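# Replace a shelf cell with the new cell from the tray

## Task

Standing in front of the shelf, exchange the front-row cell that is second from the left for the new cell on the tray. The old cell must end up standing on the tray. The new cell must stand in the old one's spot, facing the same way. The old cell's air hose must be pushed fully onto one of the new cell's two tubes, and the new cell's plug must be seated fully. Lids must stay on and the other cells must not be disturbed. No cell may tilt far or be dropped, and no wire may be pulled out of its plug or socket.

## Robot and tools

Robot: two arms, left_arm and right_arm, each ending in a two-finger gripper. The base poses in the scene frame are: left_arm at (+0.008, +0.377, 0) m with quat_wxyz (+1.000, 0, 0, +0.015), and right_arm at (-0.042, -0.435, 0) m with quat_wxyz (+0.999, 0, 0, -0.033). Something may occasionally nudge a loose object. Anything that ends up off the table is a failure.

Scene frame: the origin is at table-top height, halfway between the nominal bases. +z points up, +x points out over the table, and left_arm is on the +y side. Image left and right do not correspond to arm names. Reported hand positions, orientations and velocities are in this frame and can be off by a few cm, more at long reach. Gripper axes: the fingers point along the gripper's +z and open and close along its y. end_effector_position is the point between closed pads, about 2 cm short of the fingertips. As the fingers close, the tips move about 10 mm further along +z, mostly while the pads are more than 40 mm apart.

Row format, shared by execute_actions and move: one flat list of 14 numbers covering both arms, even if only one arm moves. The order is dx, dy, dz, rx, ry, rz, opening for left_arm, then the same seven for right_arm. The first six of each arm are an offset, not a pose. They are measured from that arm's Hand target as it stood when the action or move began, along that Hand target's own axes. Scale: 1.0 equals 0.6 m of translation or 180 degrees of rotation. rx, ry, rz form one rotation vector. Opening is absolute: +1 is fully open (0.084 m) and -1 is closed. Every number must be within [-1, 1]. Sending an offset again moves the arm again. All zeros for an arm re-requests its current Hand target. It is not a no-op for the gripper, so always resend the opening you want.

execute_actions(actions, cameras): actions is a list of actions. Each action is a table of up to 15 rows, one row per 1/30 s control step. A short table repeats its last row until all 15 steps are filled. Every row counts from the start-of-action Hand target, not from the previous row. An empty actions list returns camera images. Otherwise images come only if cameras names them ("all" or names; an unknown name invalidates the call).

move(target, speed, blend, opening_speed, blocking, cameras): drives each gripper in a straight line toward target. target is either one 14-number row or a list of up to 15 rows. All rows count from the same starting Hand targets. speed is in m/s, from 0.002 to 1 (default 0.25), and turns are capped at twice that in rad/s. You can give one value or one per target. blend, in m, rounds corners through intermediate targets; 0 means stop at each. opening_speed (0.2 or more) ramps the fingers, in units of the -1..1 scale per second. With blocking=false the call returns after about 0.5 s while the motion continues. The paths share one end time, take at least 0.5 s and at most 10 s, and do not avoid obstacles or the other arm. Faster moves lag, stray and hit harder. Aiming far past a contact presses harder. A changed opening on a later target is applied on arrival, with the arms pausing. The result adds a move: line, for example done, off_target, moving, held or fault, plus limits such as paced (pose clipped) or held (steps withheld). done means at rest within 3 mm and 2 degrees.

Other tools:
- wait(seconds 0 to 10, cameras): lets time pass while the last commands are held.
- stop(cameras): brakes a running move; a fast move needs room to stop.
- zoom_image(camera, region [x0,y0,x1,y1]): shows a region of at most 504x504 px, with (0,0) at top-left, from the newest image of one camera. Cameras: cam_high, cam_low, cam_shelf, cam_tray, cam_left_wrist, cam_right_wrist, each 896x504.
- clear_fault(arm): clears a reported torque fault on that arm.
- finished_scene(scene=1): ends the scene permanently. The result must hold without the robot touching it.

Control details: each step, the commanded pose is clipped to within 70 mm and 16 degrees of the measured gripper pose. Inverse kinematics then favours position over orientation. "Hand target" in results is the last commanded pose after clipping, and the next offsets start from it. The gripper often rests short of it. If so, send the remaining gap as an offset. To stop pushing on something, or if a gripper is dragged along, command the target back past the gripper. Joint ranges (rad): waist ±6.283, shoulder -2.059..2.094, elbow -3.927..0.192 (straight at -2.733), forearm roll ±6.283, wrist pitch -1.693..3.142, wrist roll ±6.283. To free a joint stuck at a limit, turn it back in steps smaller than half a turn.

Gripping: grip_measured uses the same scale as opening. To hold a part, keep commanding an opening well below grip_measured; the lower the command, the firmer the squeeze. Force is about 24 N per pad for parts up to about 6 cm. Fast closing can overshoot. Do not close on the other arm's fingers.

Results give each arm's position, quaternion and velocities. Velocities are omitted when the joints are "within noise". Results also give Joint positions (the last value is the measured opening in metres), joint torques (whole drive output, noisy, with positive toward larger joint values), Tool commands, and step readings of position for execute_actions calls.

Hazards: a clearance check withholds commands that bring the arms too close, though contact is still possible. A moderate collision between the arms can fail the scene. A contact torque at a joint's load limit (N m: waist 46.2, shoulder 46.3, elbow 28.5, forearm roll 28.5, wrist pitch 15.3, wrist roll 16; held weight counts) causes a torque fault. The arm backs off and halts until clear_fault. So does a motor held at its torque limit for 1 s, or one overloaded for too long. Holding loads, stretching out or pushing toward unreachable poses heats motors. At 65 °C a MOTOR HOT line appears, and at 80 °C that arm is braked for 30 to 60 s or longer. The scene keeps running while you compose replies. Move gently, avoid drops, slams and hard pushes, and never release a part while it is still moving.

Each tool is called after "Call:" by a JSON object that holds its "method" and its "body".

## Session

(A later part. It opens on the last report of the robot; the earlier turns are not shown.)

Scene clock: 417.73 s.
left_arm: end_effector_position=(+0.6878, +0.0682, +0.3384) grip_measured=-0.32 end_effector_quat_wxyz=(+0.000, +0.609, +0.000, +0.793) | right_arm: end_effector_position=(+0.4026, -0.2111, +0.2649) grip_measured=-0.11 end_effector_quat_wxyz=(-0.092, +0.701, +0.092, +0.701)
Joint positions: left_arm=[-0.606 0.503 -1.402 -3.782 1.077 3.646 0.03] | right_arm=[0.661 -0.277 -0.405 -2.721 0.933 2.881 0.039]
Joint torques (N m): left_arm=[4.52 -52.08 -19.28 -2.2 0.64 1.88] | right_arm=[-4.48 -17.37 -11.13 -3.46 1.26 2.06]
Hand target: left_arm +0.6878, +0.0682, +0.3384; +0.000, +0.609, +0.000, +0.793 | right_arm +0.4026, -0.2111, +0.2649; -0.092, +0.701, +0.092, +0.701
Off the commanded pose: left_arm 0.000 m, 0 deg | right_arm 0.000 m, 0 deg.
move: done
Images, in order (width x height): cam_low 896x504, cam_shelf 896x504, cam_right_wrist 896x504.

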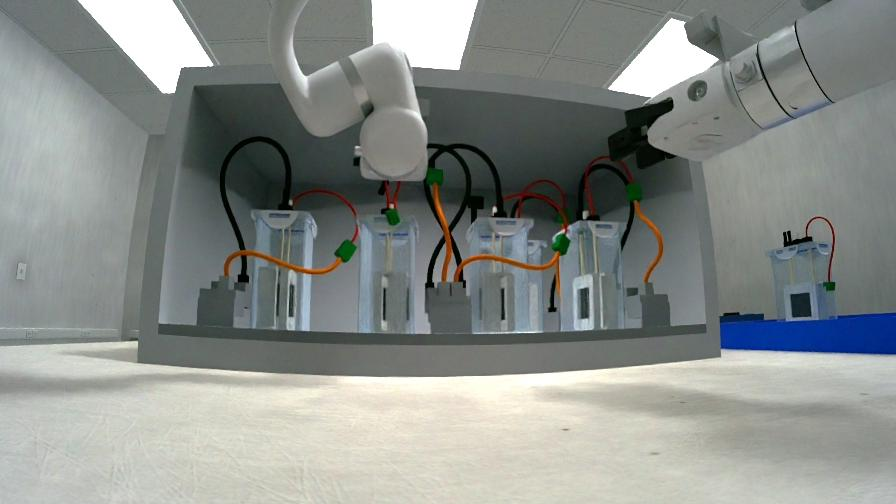

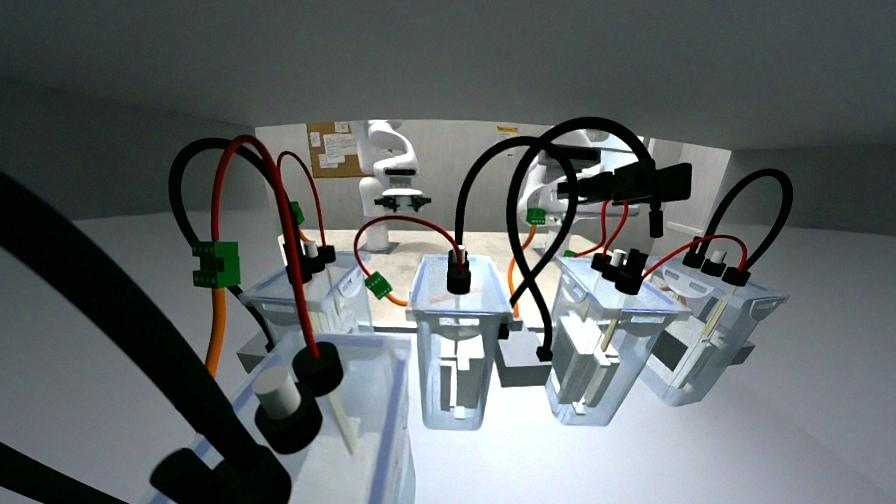

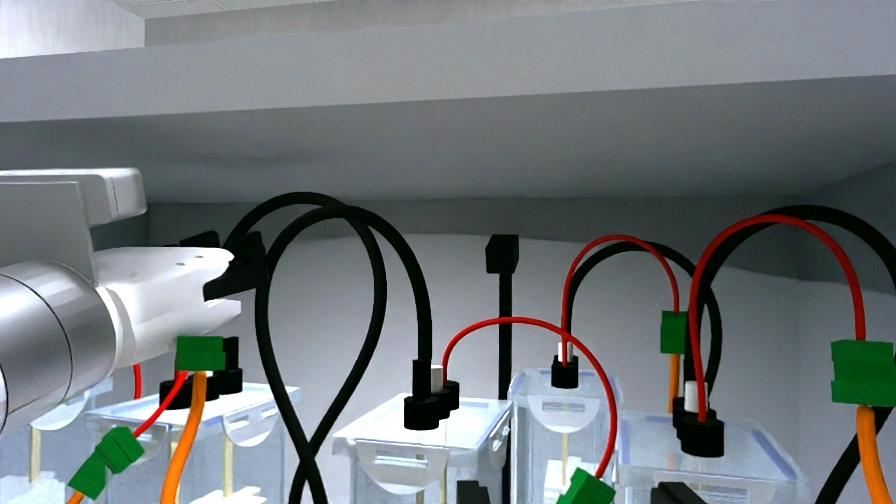

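Call:
{"method": "move", "body": {"target": [0,0,-0.08,0,0,0,-0.3,0,0,0,0,0,0,-0.1], "speed": 0.06, "cameras": ["cam_right_wrist","cam_low","cam_shelf","cam_left_wrist"]}}

Call:
{"method": "zoom_image", "body": {"camera": "cam_right_wrist", "region": [0, 150, 350, 504]}}

Call:
{"method": "zoom_image", "body": {"camera": "cam_shelf", "region": [480, 100, 720, 310]}}

Scene clock: 423.13 s.
left_arm: end_effector_position=(+0.6415, +0.0682, +0.3261) grip_measured=-0.32 end_effector_quat_wxyz=(+0.000, +0.609, +0.000, +0.793) | right_arm: end_effector_position=(+0.4026, -0.2111, +0.2649) grip_measured=-0.11 end_effector_quat_wxyz=(-0.092, +0.701, +0.092, +0.701)
Joint positions: left_arm=[-0.663 0.407 -1.215 -3.809 1.176 3.623 0.03] | right_arm=[0.661 -0.277 -0.405 -2.721 0.933 2.881 0.039]
Joint torques (N m): left_arm=[-4.39 -51.02 -12.07 -2.11 5.12 -1.99] | right_arm=[-4.42 -17.33 -11.13 -3.41 1.28 2.04]
Hand target: left_arm +0.6414, +0.0682, +0.3261; +0.000, +0.609, +0.000, +0.793 | right_arm +0.4026, -0.2111, +0.2649; -0.092, +0.701, +0.092, +0.701
Off the commanded pose: left_arm 0.000 m, 0 deg | right_arm 0.000 m, 0 deg.
move: done
Images, in order (width x height): cam_low 896x504, cam_shelf 896x504, cam_left_wrist 896x504, cam_right_wrist 896x504.

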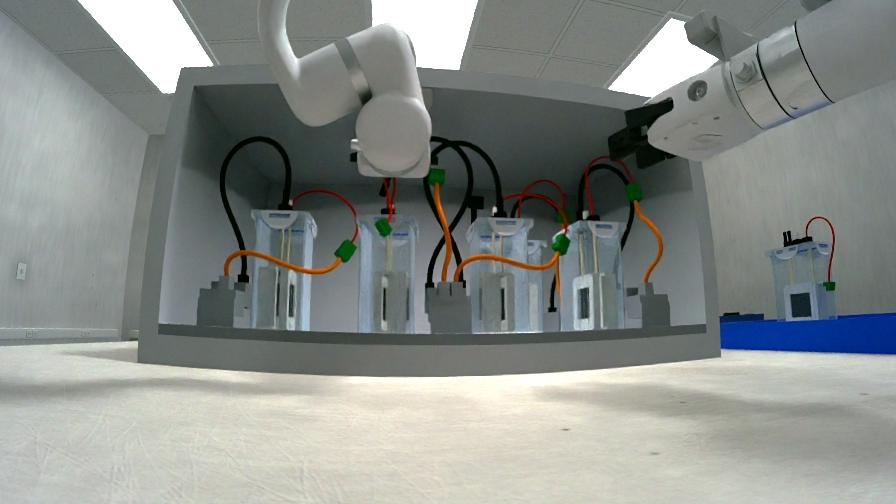

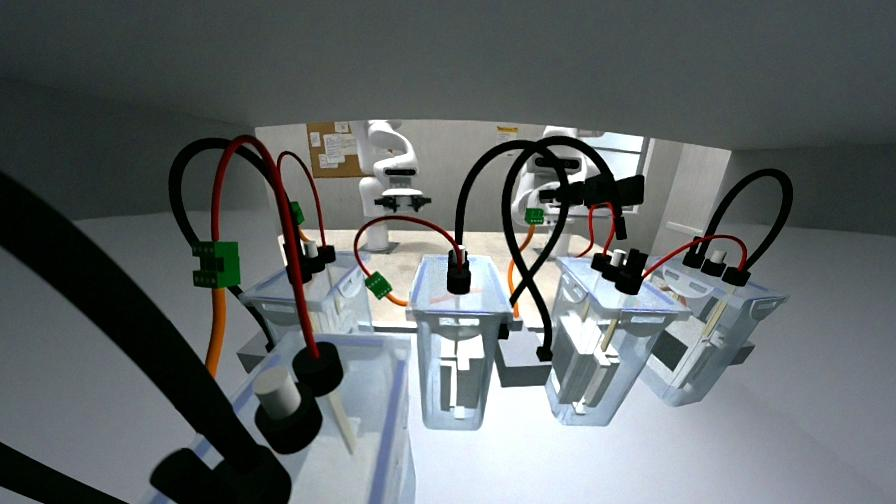

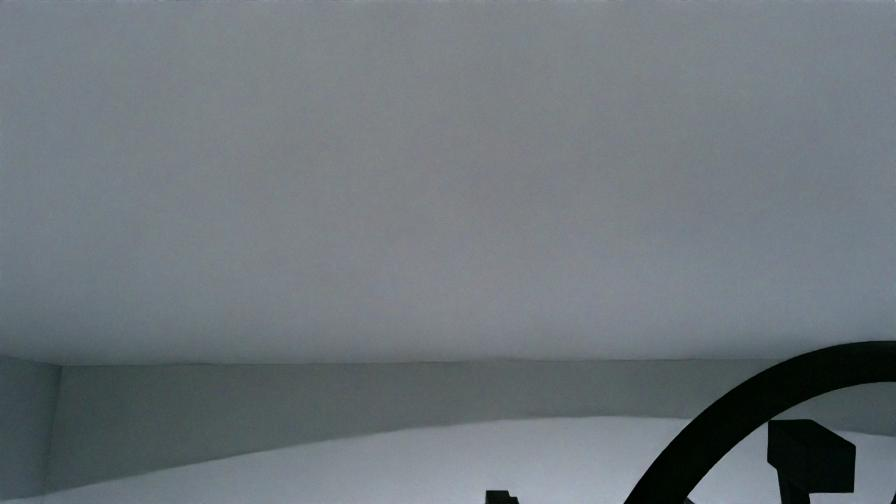

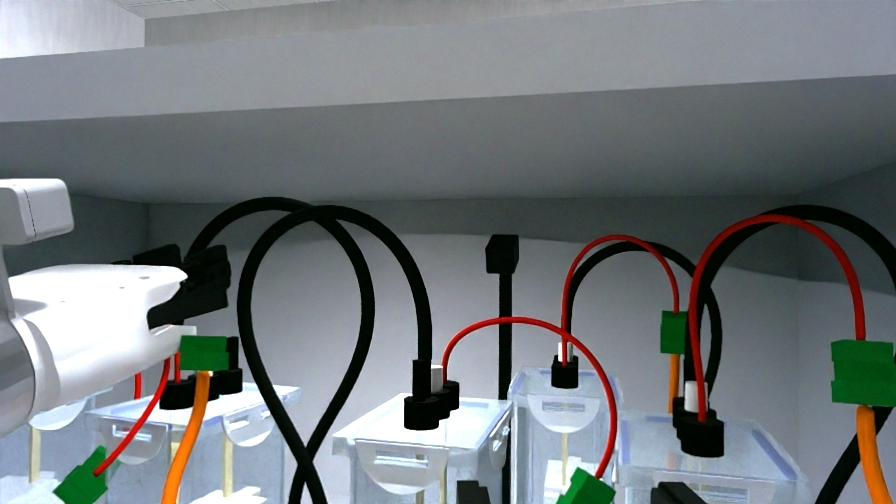

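Scaled by 1.424 from the camera's 896x504 image, which has a finer 1280x720 frame.

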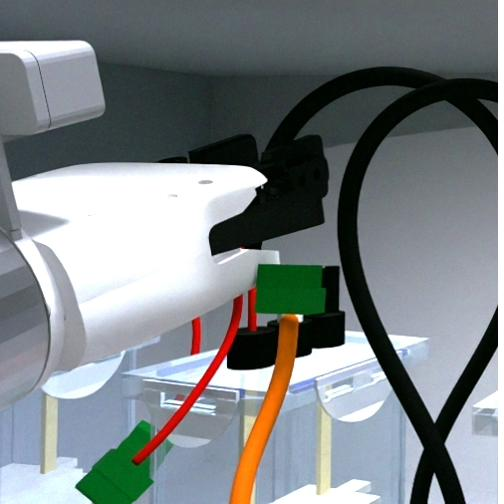

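Scaled by 2.100 from the camera's 896x504 image, which has a finer 1280x720 frame.

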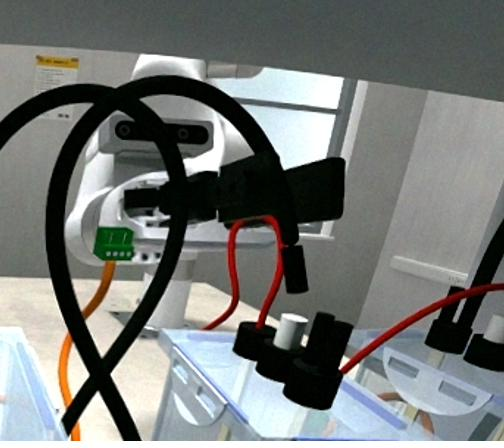

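Call:
{"method": "move", "body": {"target": [0,0,-0.08,0,0,0,-0.3,0,0,0,0,0,0,-0.1], "speed": 0.06, "cameras": ["cam_right_wrist","cam_low","cam_shelf","cam_left_wrist"]}}

Call:
{"method": "zoom_image", "body": {"camera": "cam_right_wrist", "region": [0, 150, 350, 504]}}

Call:
{"method": "zoom_image", "body": {"camera": "cam_shelf", "region": [480, 100, 720, 310]}}

Scene clock: 427.43 s.
left_arm: end_effector_position=(+0.5951, +0.0682, +0.3137) grip_measured=-0.32 end_effector_quat_wxyz=(+0.000, +0.609, +0.000, +0.793) | right_arm: end_effector_position=(+0.4026, -0.2111, +0.2649) grip_measured=-0.11 end_effector_quat_wxyz=(-0.092, +0.701, +0.092, +0.701)
Joint positions: left_arm=[-0.73 0.326 -1.052 -3.852 1.268 3.605 0.03] | right_arm=[0.661 -0.277 -0.405 -2.721 0.933 2.881 0.039]
Joint torques (N m): left_arm=[-4.42 -47.35 -11.34 -1.95 5.09 -1.92] | right_arm=[-4.4 -17.21 -11.3 -3.09 1.23 1.98]
Hand target: left_arm +0.5951, +0.0682, +0.3137; +0.000, +0.609, +0.000, +0.793 | right_arm +0.4026, -0.2111, +0.2649; -0.092, +0.701, +0.092, +0.701
Off the commanded pose: left_arm 0.000 m, 0 deg | right_arm 0.000 m, 0 deg.
move: done
Images, in order (width x height): cam_low 896x504, cam_shelf 896x504, cam_left_wrist 896x504, cam_right_wrist 896x504.

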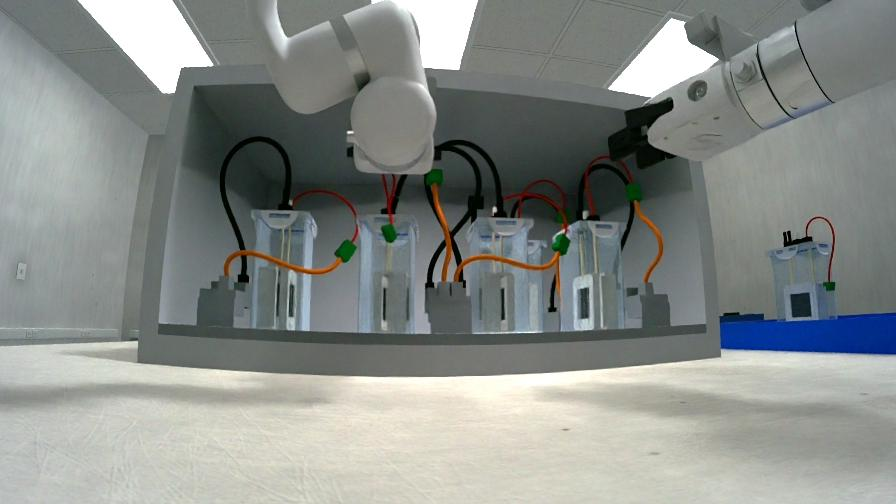

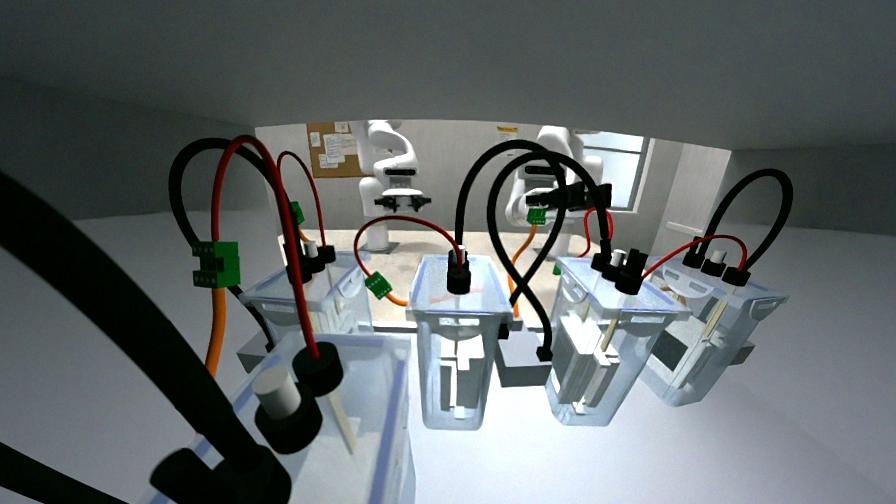

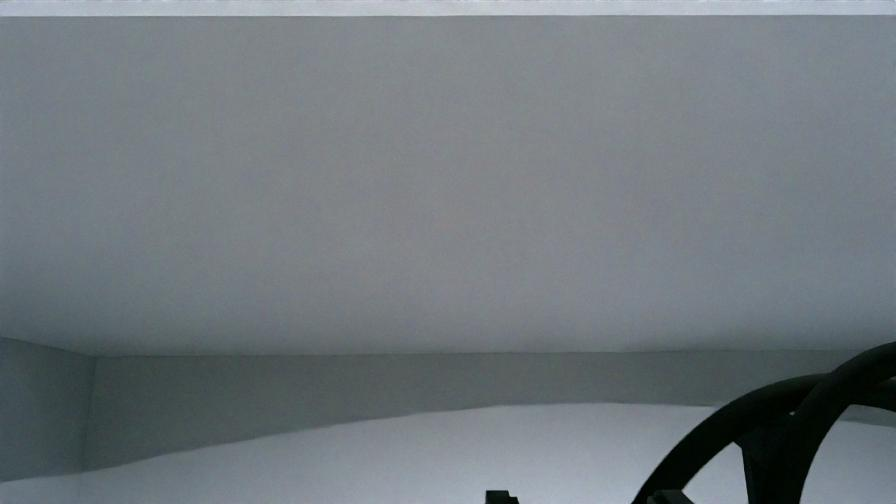

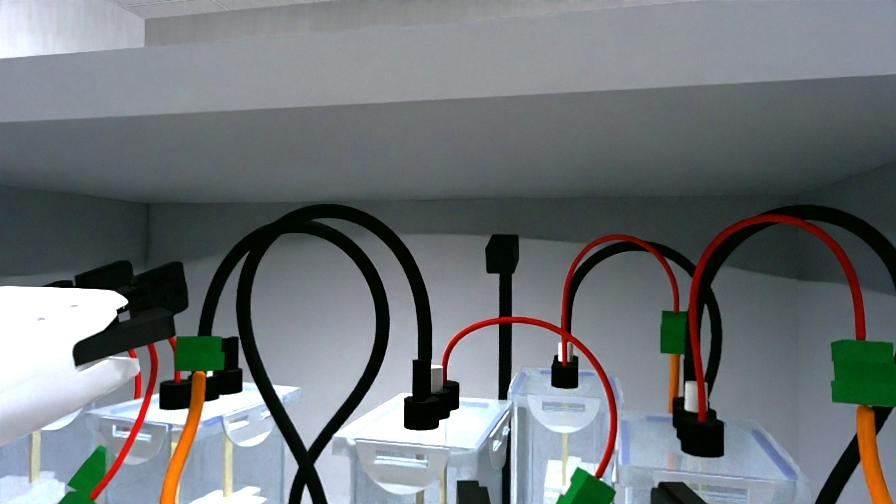

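Scaled by 1.424 from the camera's 896x504 image, which has a finer 1280x720 frame.

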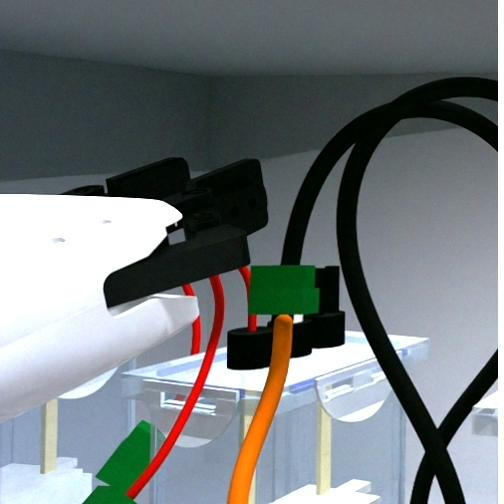

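Scaled by 2.100 from the camera's 896x504 image, which has a finer 1280x720 frame.

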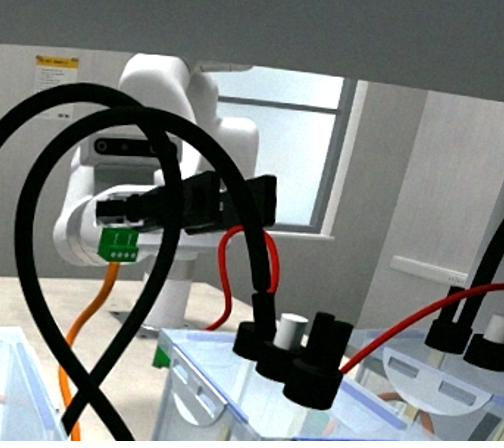

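Call:
{"method": "move", "body": {"target": [0,0,-0.22,0,0,0,-0.3,0,0,0,0,0,0,-0.1], "speed": 0.1, "cameras": ["all"]}}

Call:
{"method": "zoom_image", "body": {"camera": "cam_right_wrist", "region": [0, 150, 350, 504]}}

Call:
{"method": "zoom_image", "body": {"camera": "cam_shelf", "region": [480, 100, 720, 310]}}

Scene clock: 431.83 s.
left_arm: end_effector_position=(+0.4675, +0.0681, +0.2797) grip_measured=-0.32 end_effector_quat_wxyz=(+0.000, +0.609, +0.000, +0.793) | right_arm: end_effector_position=(+0.4026, -0.2111, +0.2649) grip_measured=-0.11 end_effector_quat_wxyz=(-0.092, +0.701, +0.092, +0.701)
Joint positions: left_arm=[-0.98 0.172 -0.703 -4.048 1.509 3.566 0.03] | right_arm=[0.661 -0.277 -0.405 -2.721 0.933 2.881 0.039]
Joint torques (N m): left_arm=[-4.4 -39.69 -9.29 -1.92 5.24 -1.98] | right_arm=[-4.38 -17.08 -11.37 -3.13 1.32 2.05]
Hand target: left_arm +0.4675, +0.0681, +0.2797; +0.000, +0.609, +0.000, +0.793 | right_arm +0.4026, -0.2111, +0.2649; -0.092, +0.701, +0.092, +0.701
Off the commanded pose: left_arm 0.000 m, 0 deg | right_arm 0.000 m, 0 deg.
move: done

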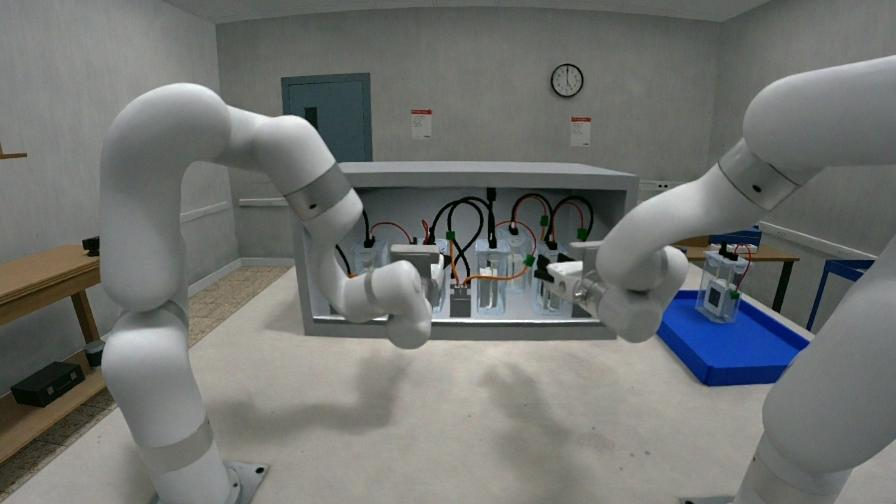

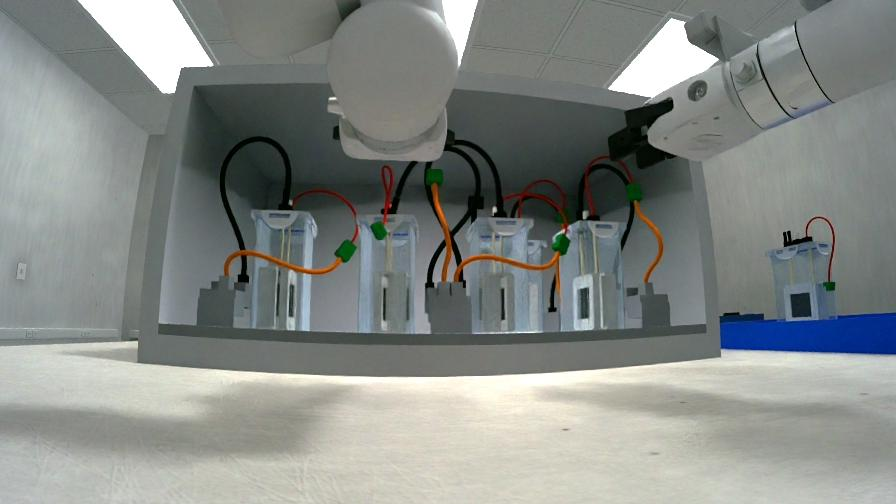

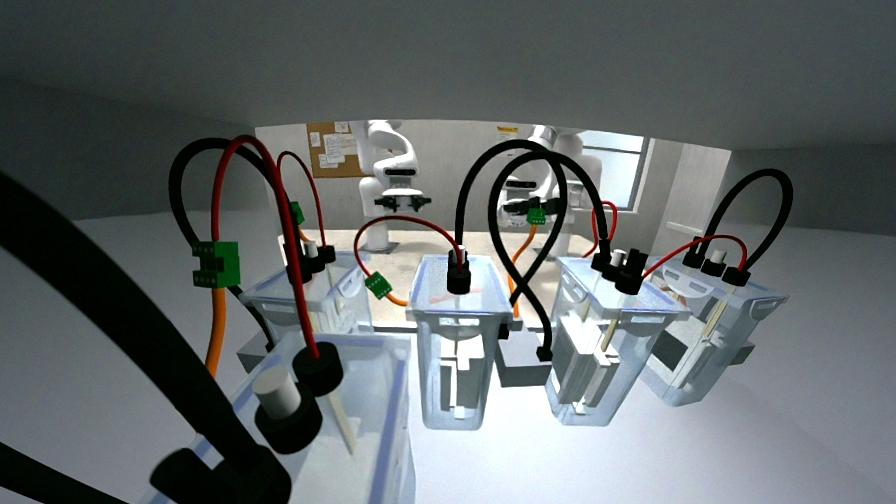

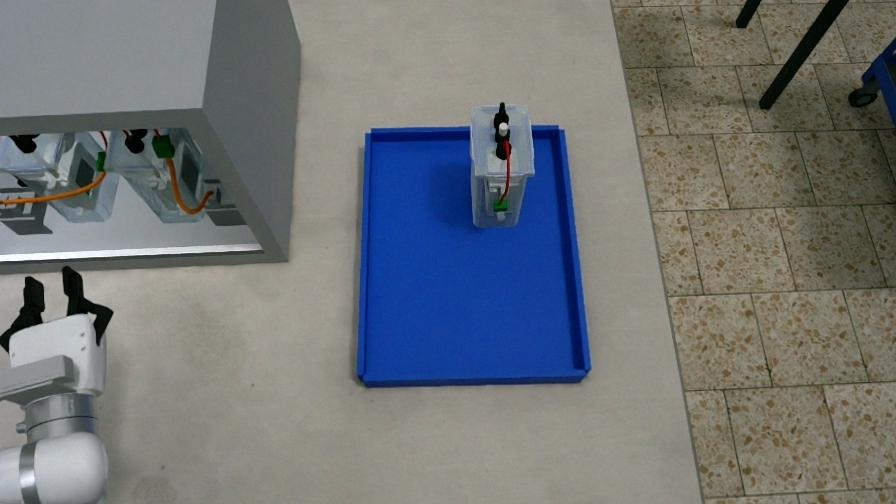

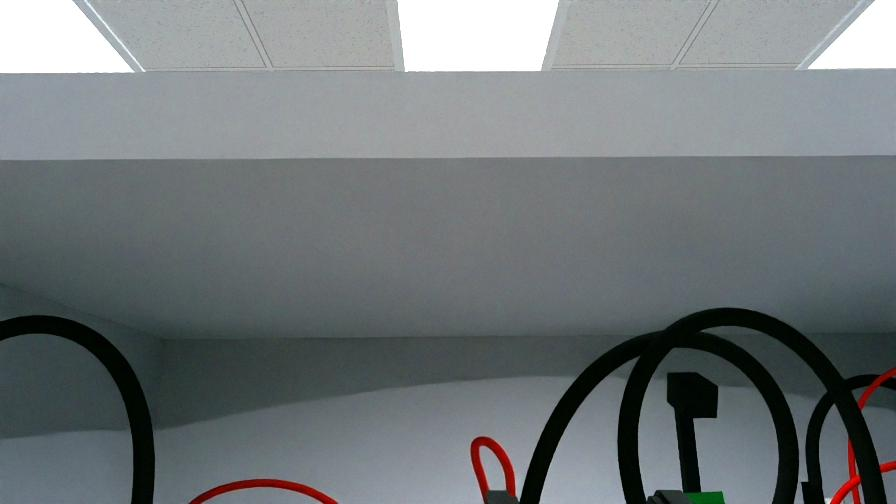

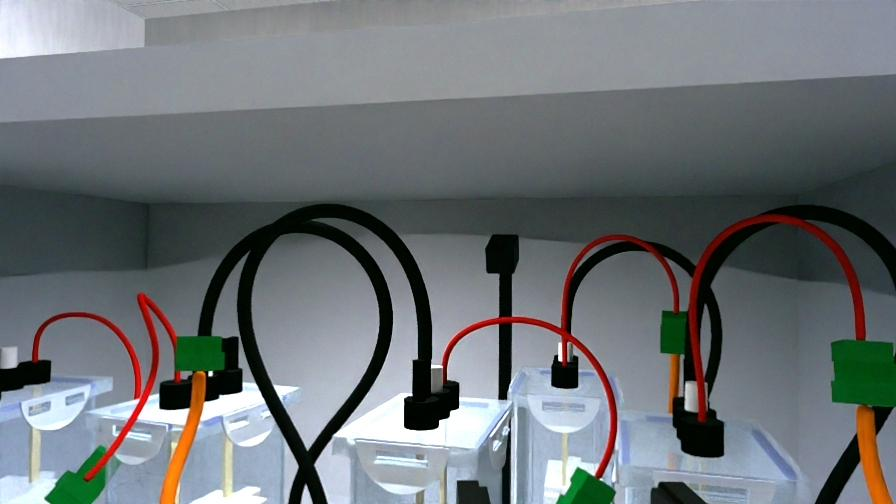

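Scaled by 1.424 from the camera's 896x504 image, which has a finer 1280x720 frame.

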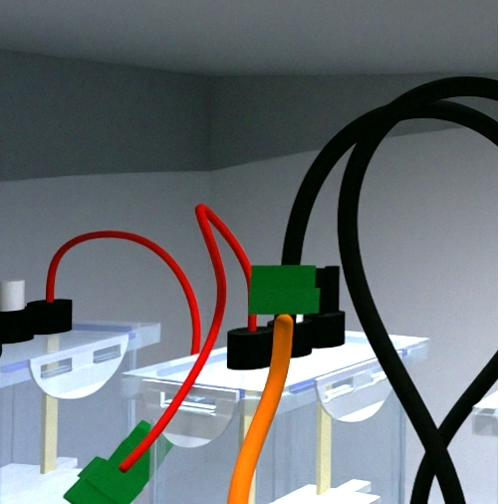

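Scaled by 2.100 from the camera's 896x504 image, which has a finer 1280x720 frame.

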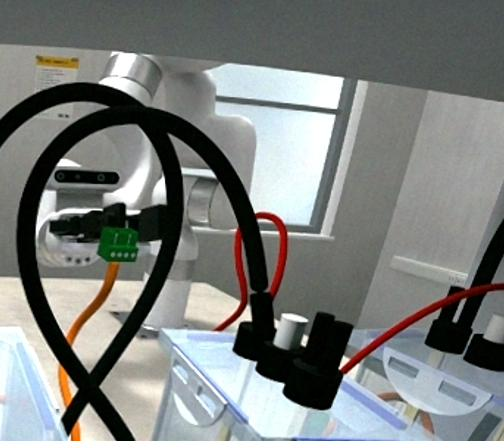

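Call:
{"method": "move", "body": {"target": [0.101,-0.053,-0.055,0,-0.1667,0,-0.3,0,0,0,0,0,0,-0.1], "cameras": ["cam_left_wrist"]}}

Call:
{"method": "zoom_image", "body": {"camera": "cam_left_wrist", "region": [420, 150, 720, 450]}}

Scene clock: 437.93 s.
left_arm: end_effector_position=(+0.4200, +0.0999, +0.3297) grip_measured=-0.32 end_effector_quat_wxyz=(+0.000, +0.794, +0.000, +0.608) | right_arm: end_effector_position=(+0.4026, -0.2111, +0.2649) grip_measured=-0.11 end_effector_quat_wxyz=(-0.092, +0.701, +0.092, +0.701)
Joint positions: left_arm=[-0.898 -0.369 -0.632 -4.554 0.841 4.179 0.03] | right_arm=[0.661 -0.277 -0.405 -2.721 0.933 2.881 0.039]
Joint torques (N m): left_arm=[4.68 -28.34 -20.82 -2.65 -1.66 1.87] | right_arm=[-4.34 -17.34 -11.21 -3.05 1.31 2.01]
Hand target: left_arm +0.4200, +0.0999, +0.3297; +0.000, +0.794, +0.000, +0.608 | right_arm +0.4026, -0.2111, +0.2649; -0.092, +0.701, +0.092, +0.701
Off the commanded pose: left_arm 0.000 m, 0 deg | right_arm 0.000 m, 0 deg.
move: done
Images, in order (width x height): cam_left_wrist 896x504.

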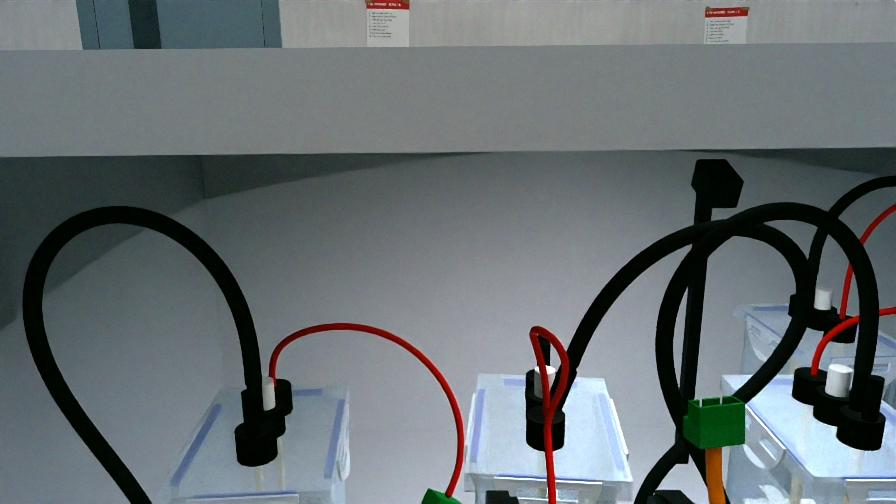

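Scaled by 1.680 from the camera's 896x504 image, which has a finer 1280x720 frame.

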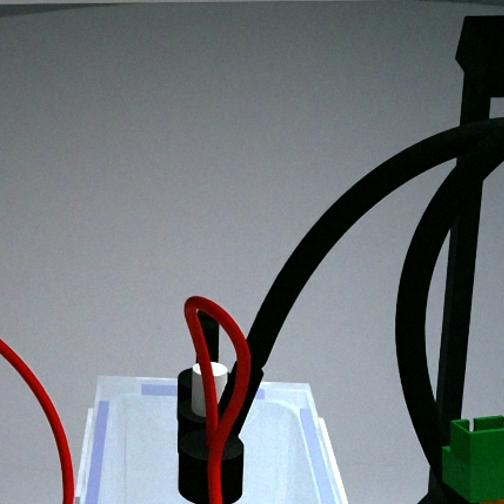

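Call:
{"method": "move", "body": {"target": [-0.2657,0.0417,0.0712,0,0.0833,0,1,0,0,0,0,0,0,-0.1], "cameras": ["cam_left_wrist","cam_low"]}}

Call:
{"method": "zoom_image", "body": {"camera": "cam_left_wrist", "region": [320, 100, 720, 504]}}

Call:
{"method": "zoom_image", "body": {"camera": "cam_low", "region": [300, 120, 500, 340]}}

Scene clock: 444.53 s.
left_arm: end_effector_position=(+0.4198, +0.0748, +0.1647) grip_measured=+1.00 end_effector_quat_wxyz=(+0.000, +0.708, +0.000, +0.707) | right_arm: end_effector_position=(+0.4026, -0.2111, +0.2649) grip_measured=-0.11 end_effector_quat_wxyz=(-0.092, +0.701, +0.092, +0.701)
Joint positions: left_arm=[-1.077 0.26 -0.63 -4.219 1.387 3.466 0.084] | right_arm=[0.661 -0.277 -0.405 -2.721 0.933 2.881 0.039]
Joint torques (N m): left_arm=[-4.48 -21.02 -14.5 -2.12 4.84 -2.03] | right_arm=[-4.47 -17.18 -11.3 -2.92 1.34 1.99]
Hand target: left_arm +0.4198, +0.0748, +0.1647; +0.000, +0.708, +0.000, +0.707 | right_arm +0.4026, -0.2111, +0.2649; -0.092, +0.701, +0.092, +0.701
Off the commanded pose: left_arm 0.000 m, 0 deg | right_arm 0.000 m, 0 deg.
move: done
Images, in order (width x height): cam_low 896x504, cam_left_wrist 896x504.

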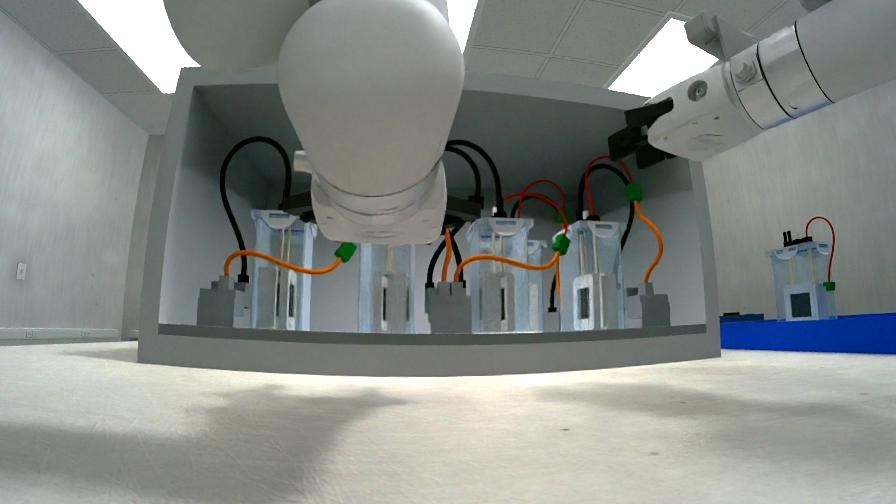

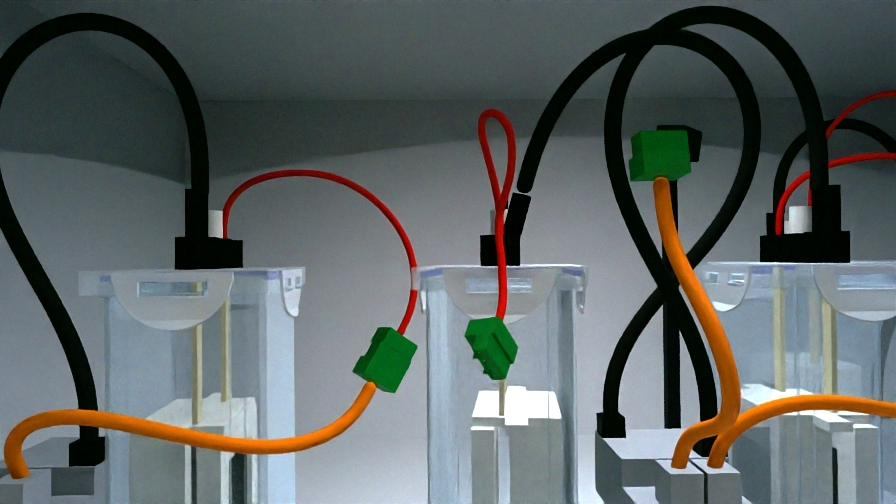

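Scaled by 1.248 from the camera's 896x504 image, which has a finer 1280x720 frame.

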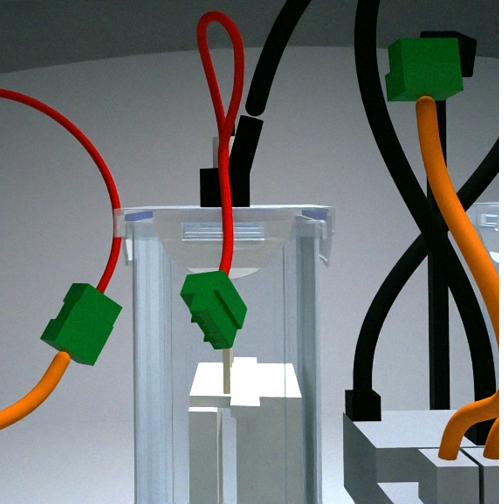

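Scaled by 2.291 from the camera's 896x504 image, which has a finer 1280x720 frame.

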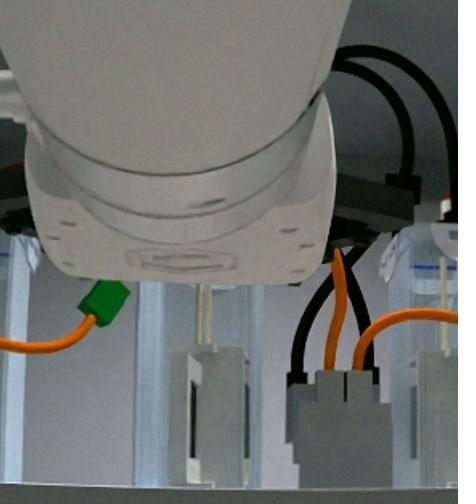

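Call:
{"method": "move", "body": {"target": [-0.0128,-0.0132,0.25,-0.0333,0,0,1,0,0,0,0,0,0,-0.1], "speed": 0.12, "cameras": ["cam_left_wrist","cam_low","cam_right_wrist"]}}

Call:
{"method": "zoom_image", "body": {"camera": "cam_left_wrist", "region": [320, 100, 820, 504]}}

Call:
{"method": "zoom_image", "body": {"camera": "cam_low", "region": [300, 120, 500, 340]}}

Call:
{"method": "zoom_image", "body": {"camera": "cam_right_wrist", "region": [0, 250, 350, 504]}}

Scene clock: 473.03 s.
left_arm: end_effector_position=(+0.5698, +0.0828, +0.1568) grip_measured=+1.00 end_effector_quat_wxyz=(+0.037, +0.707, -0.037, +0.706) | right_arm: end_effector_position=(+0.4026, -0.2111, +0.2649) grip_measured=-0.11 end_effector_quat_wxyz=(-0.092, +0.701, +0.092, +0.701)
Joint positions: left_arm=[-0.699 0.457 -0.936 -3.761 1.169 3.411 0.084] | right_arm=[0.661 -0.277 -0.405 -2.721 0.933 2.881 0.039]
Joint torques (N m): left_arm=[5.04 -29.56 -16.32 3.48 0.22 -2.05] | right_arm=[-4.43 -17.33 -11.28 -2.96 1.37 1.95]
Hand target: left_arm +0.5698, +0.0828, +0.1568; +0.037, +0.707, -0.037, +0.706 | right_arm +0.4026, -0.2111, +0.2649; -0.092, +0.701, +0.092, +0.701
Off the commanded pose: left_arm 0.000 m, 0 deg | right_arm 0.000 m, 0 deg.
move: done
Images, in order (width x height): cam_low 896x504, cam_left_wrist 896x504, cam_right_wrist 896x504.

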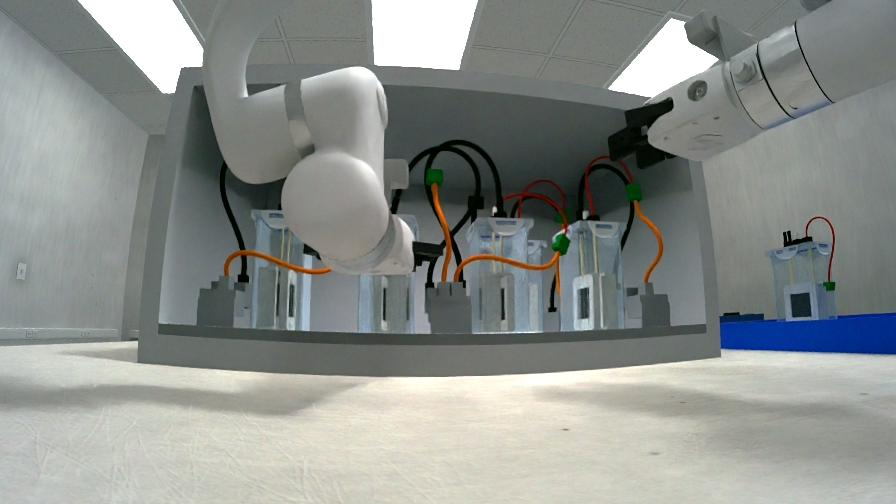

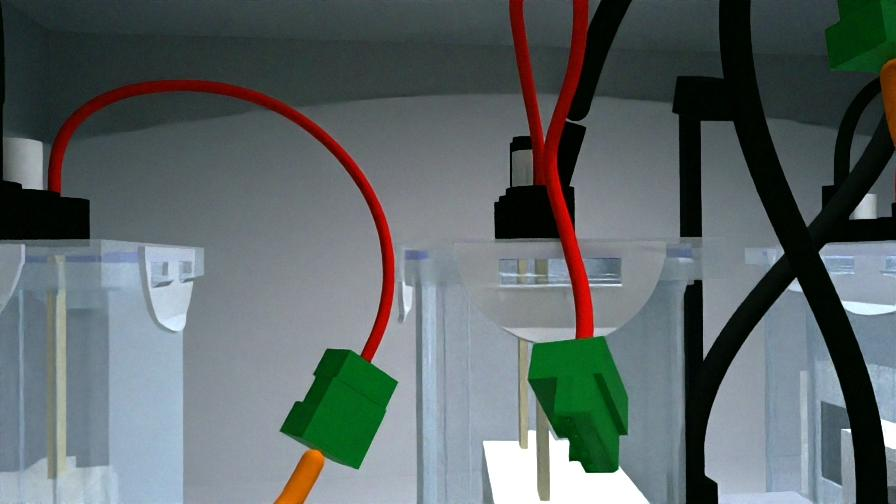

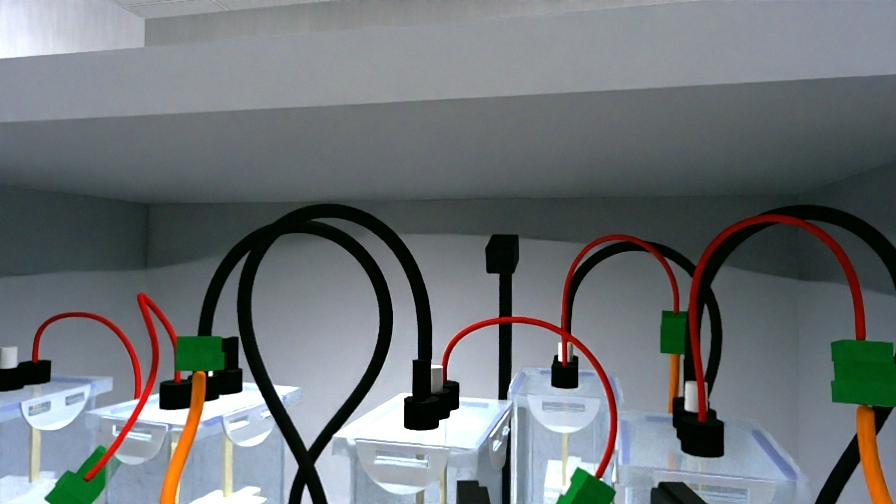

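Scaled by 1.008 from the camera's 896x504 image, which has a finer 1280x720 frame.

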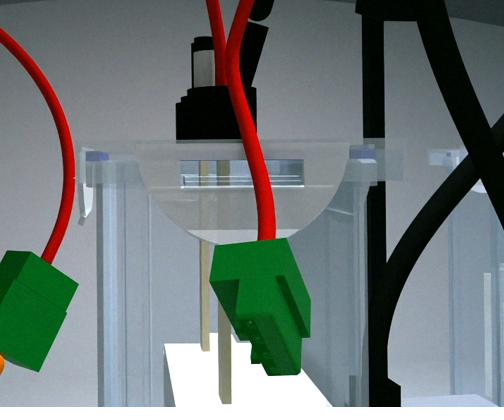

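Scaled by 2.291 from the camera's 896x504 image, which has a finer 1280x720 frame.

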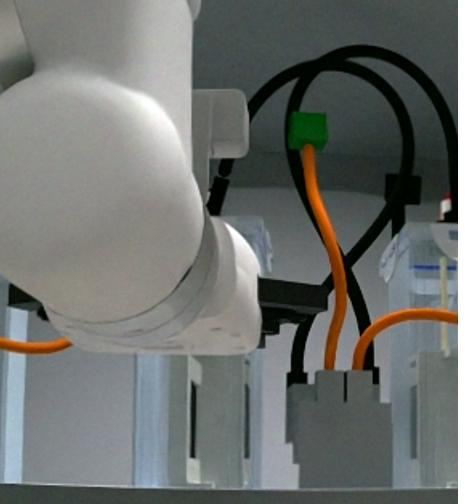

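Scaled by 1.440 from the camera's 896x504 image, which has a finer 1280x720 frame.

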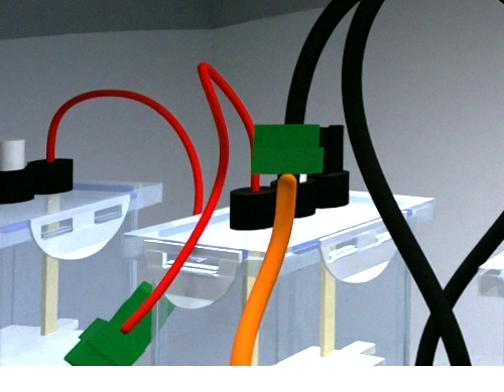

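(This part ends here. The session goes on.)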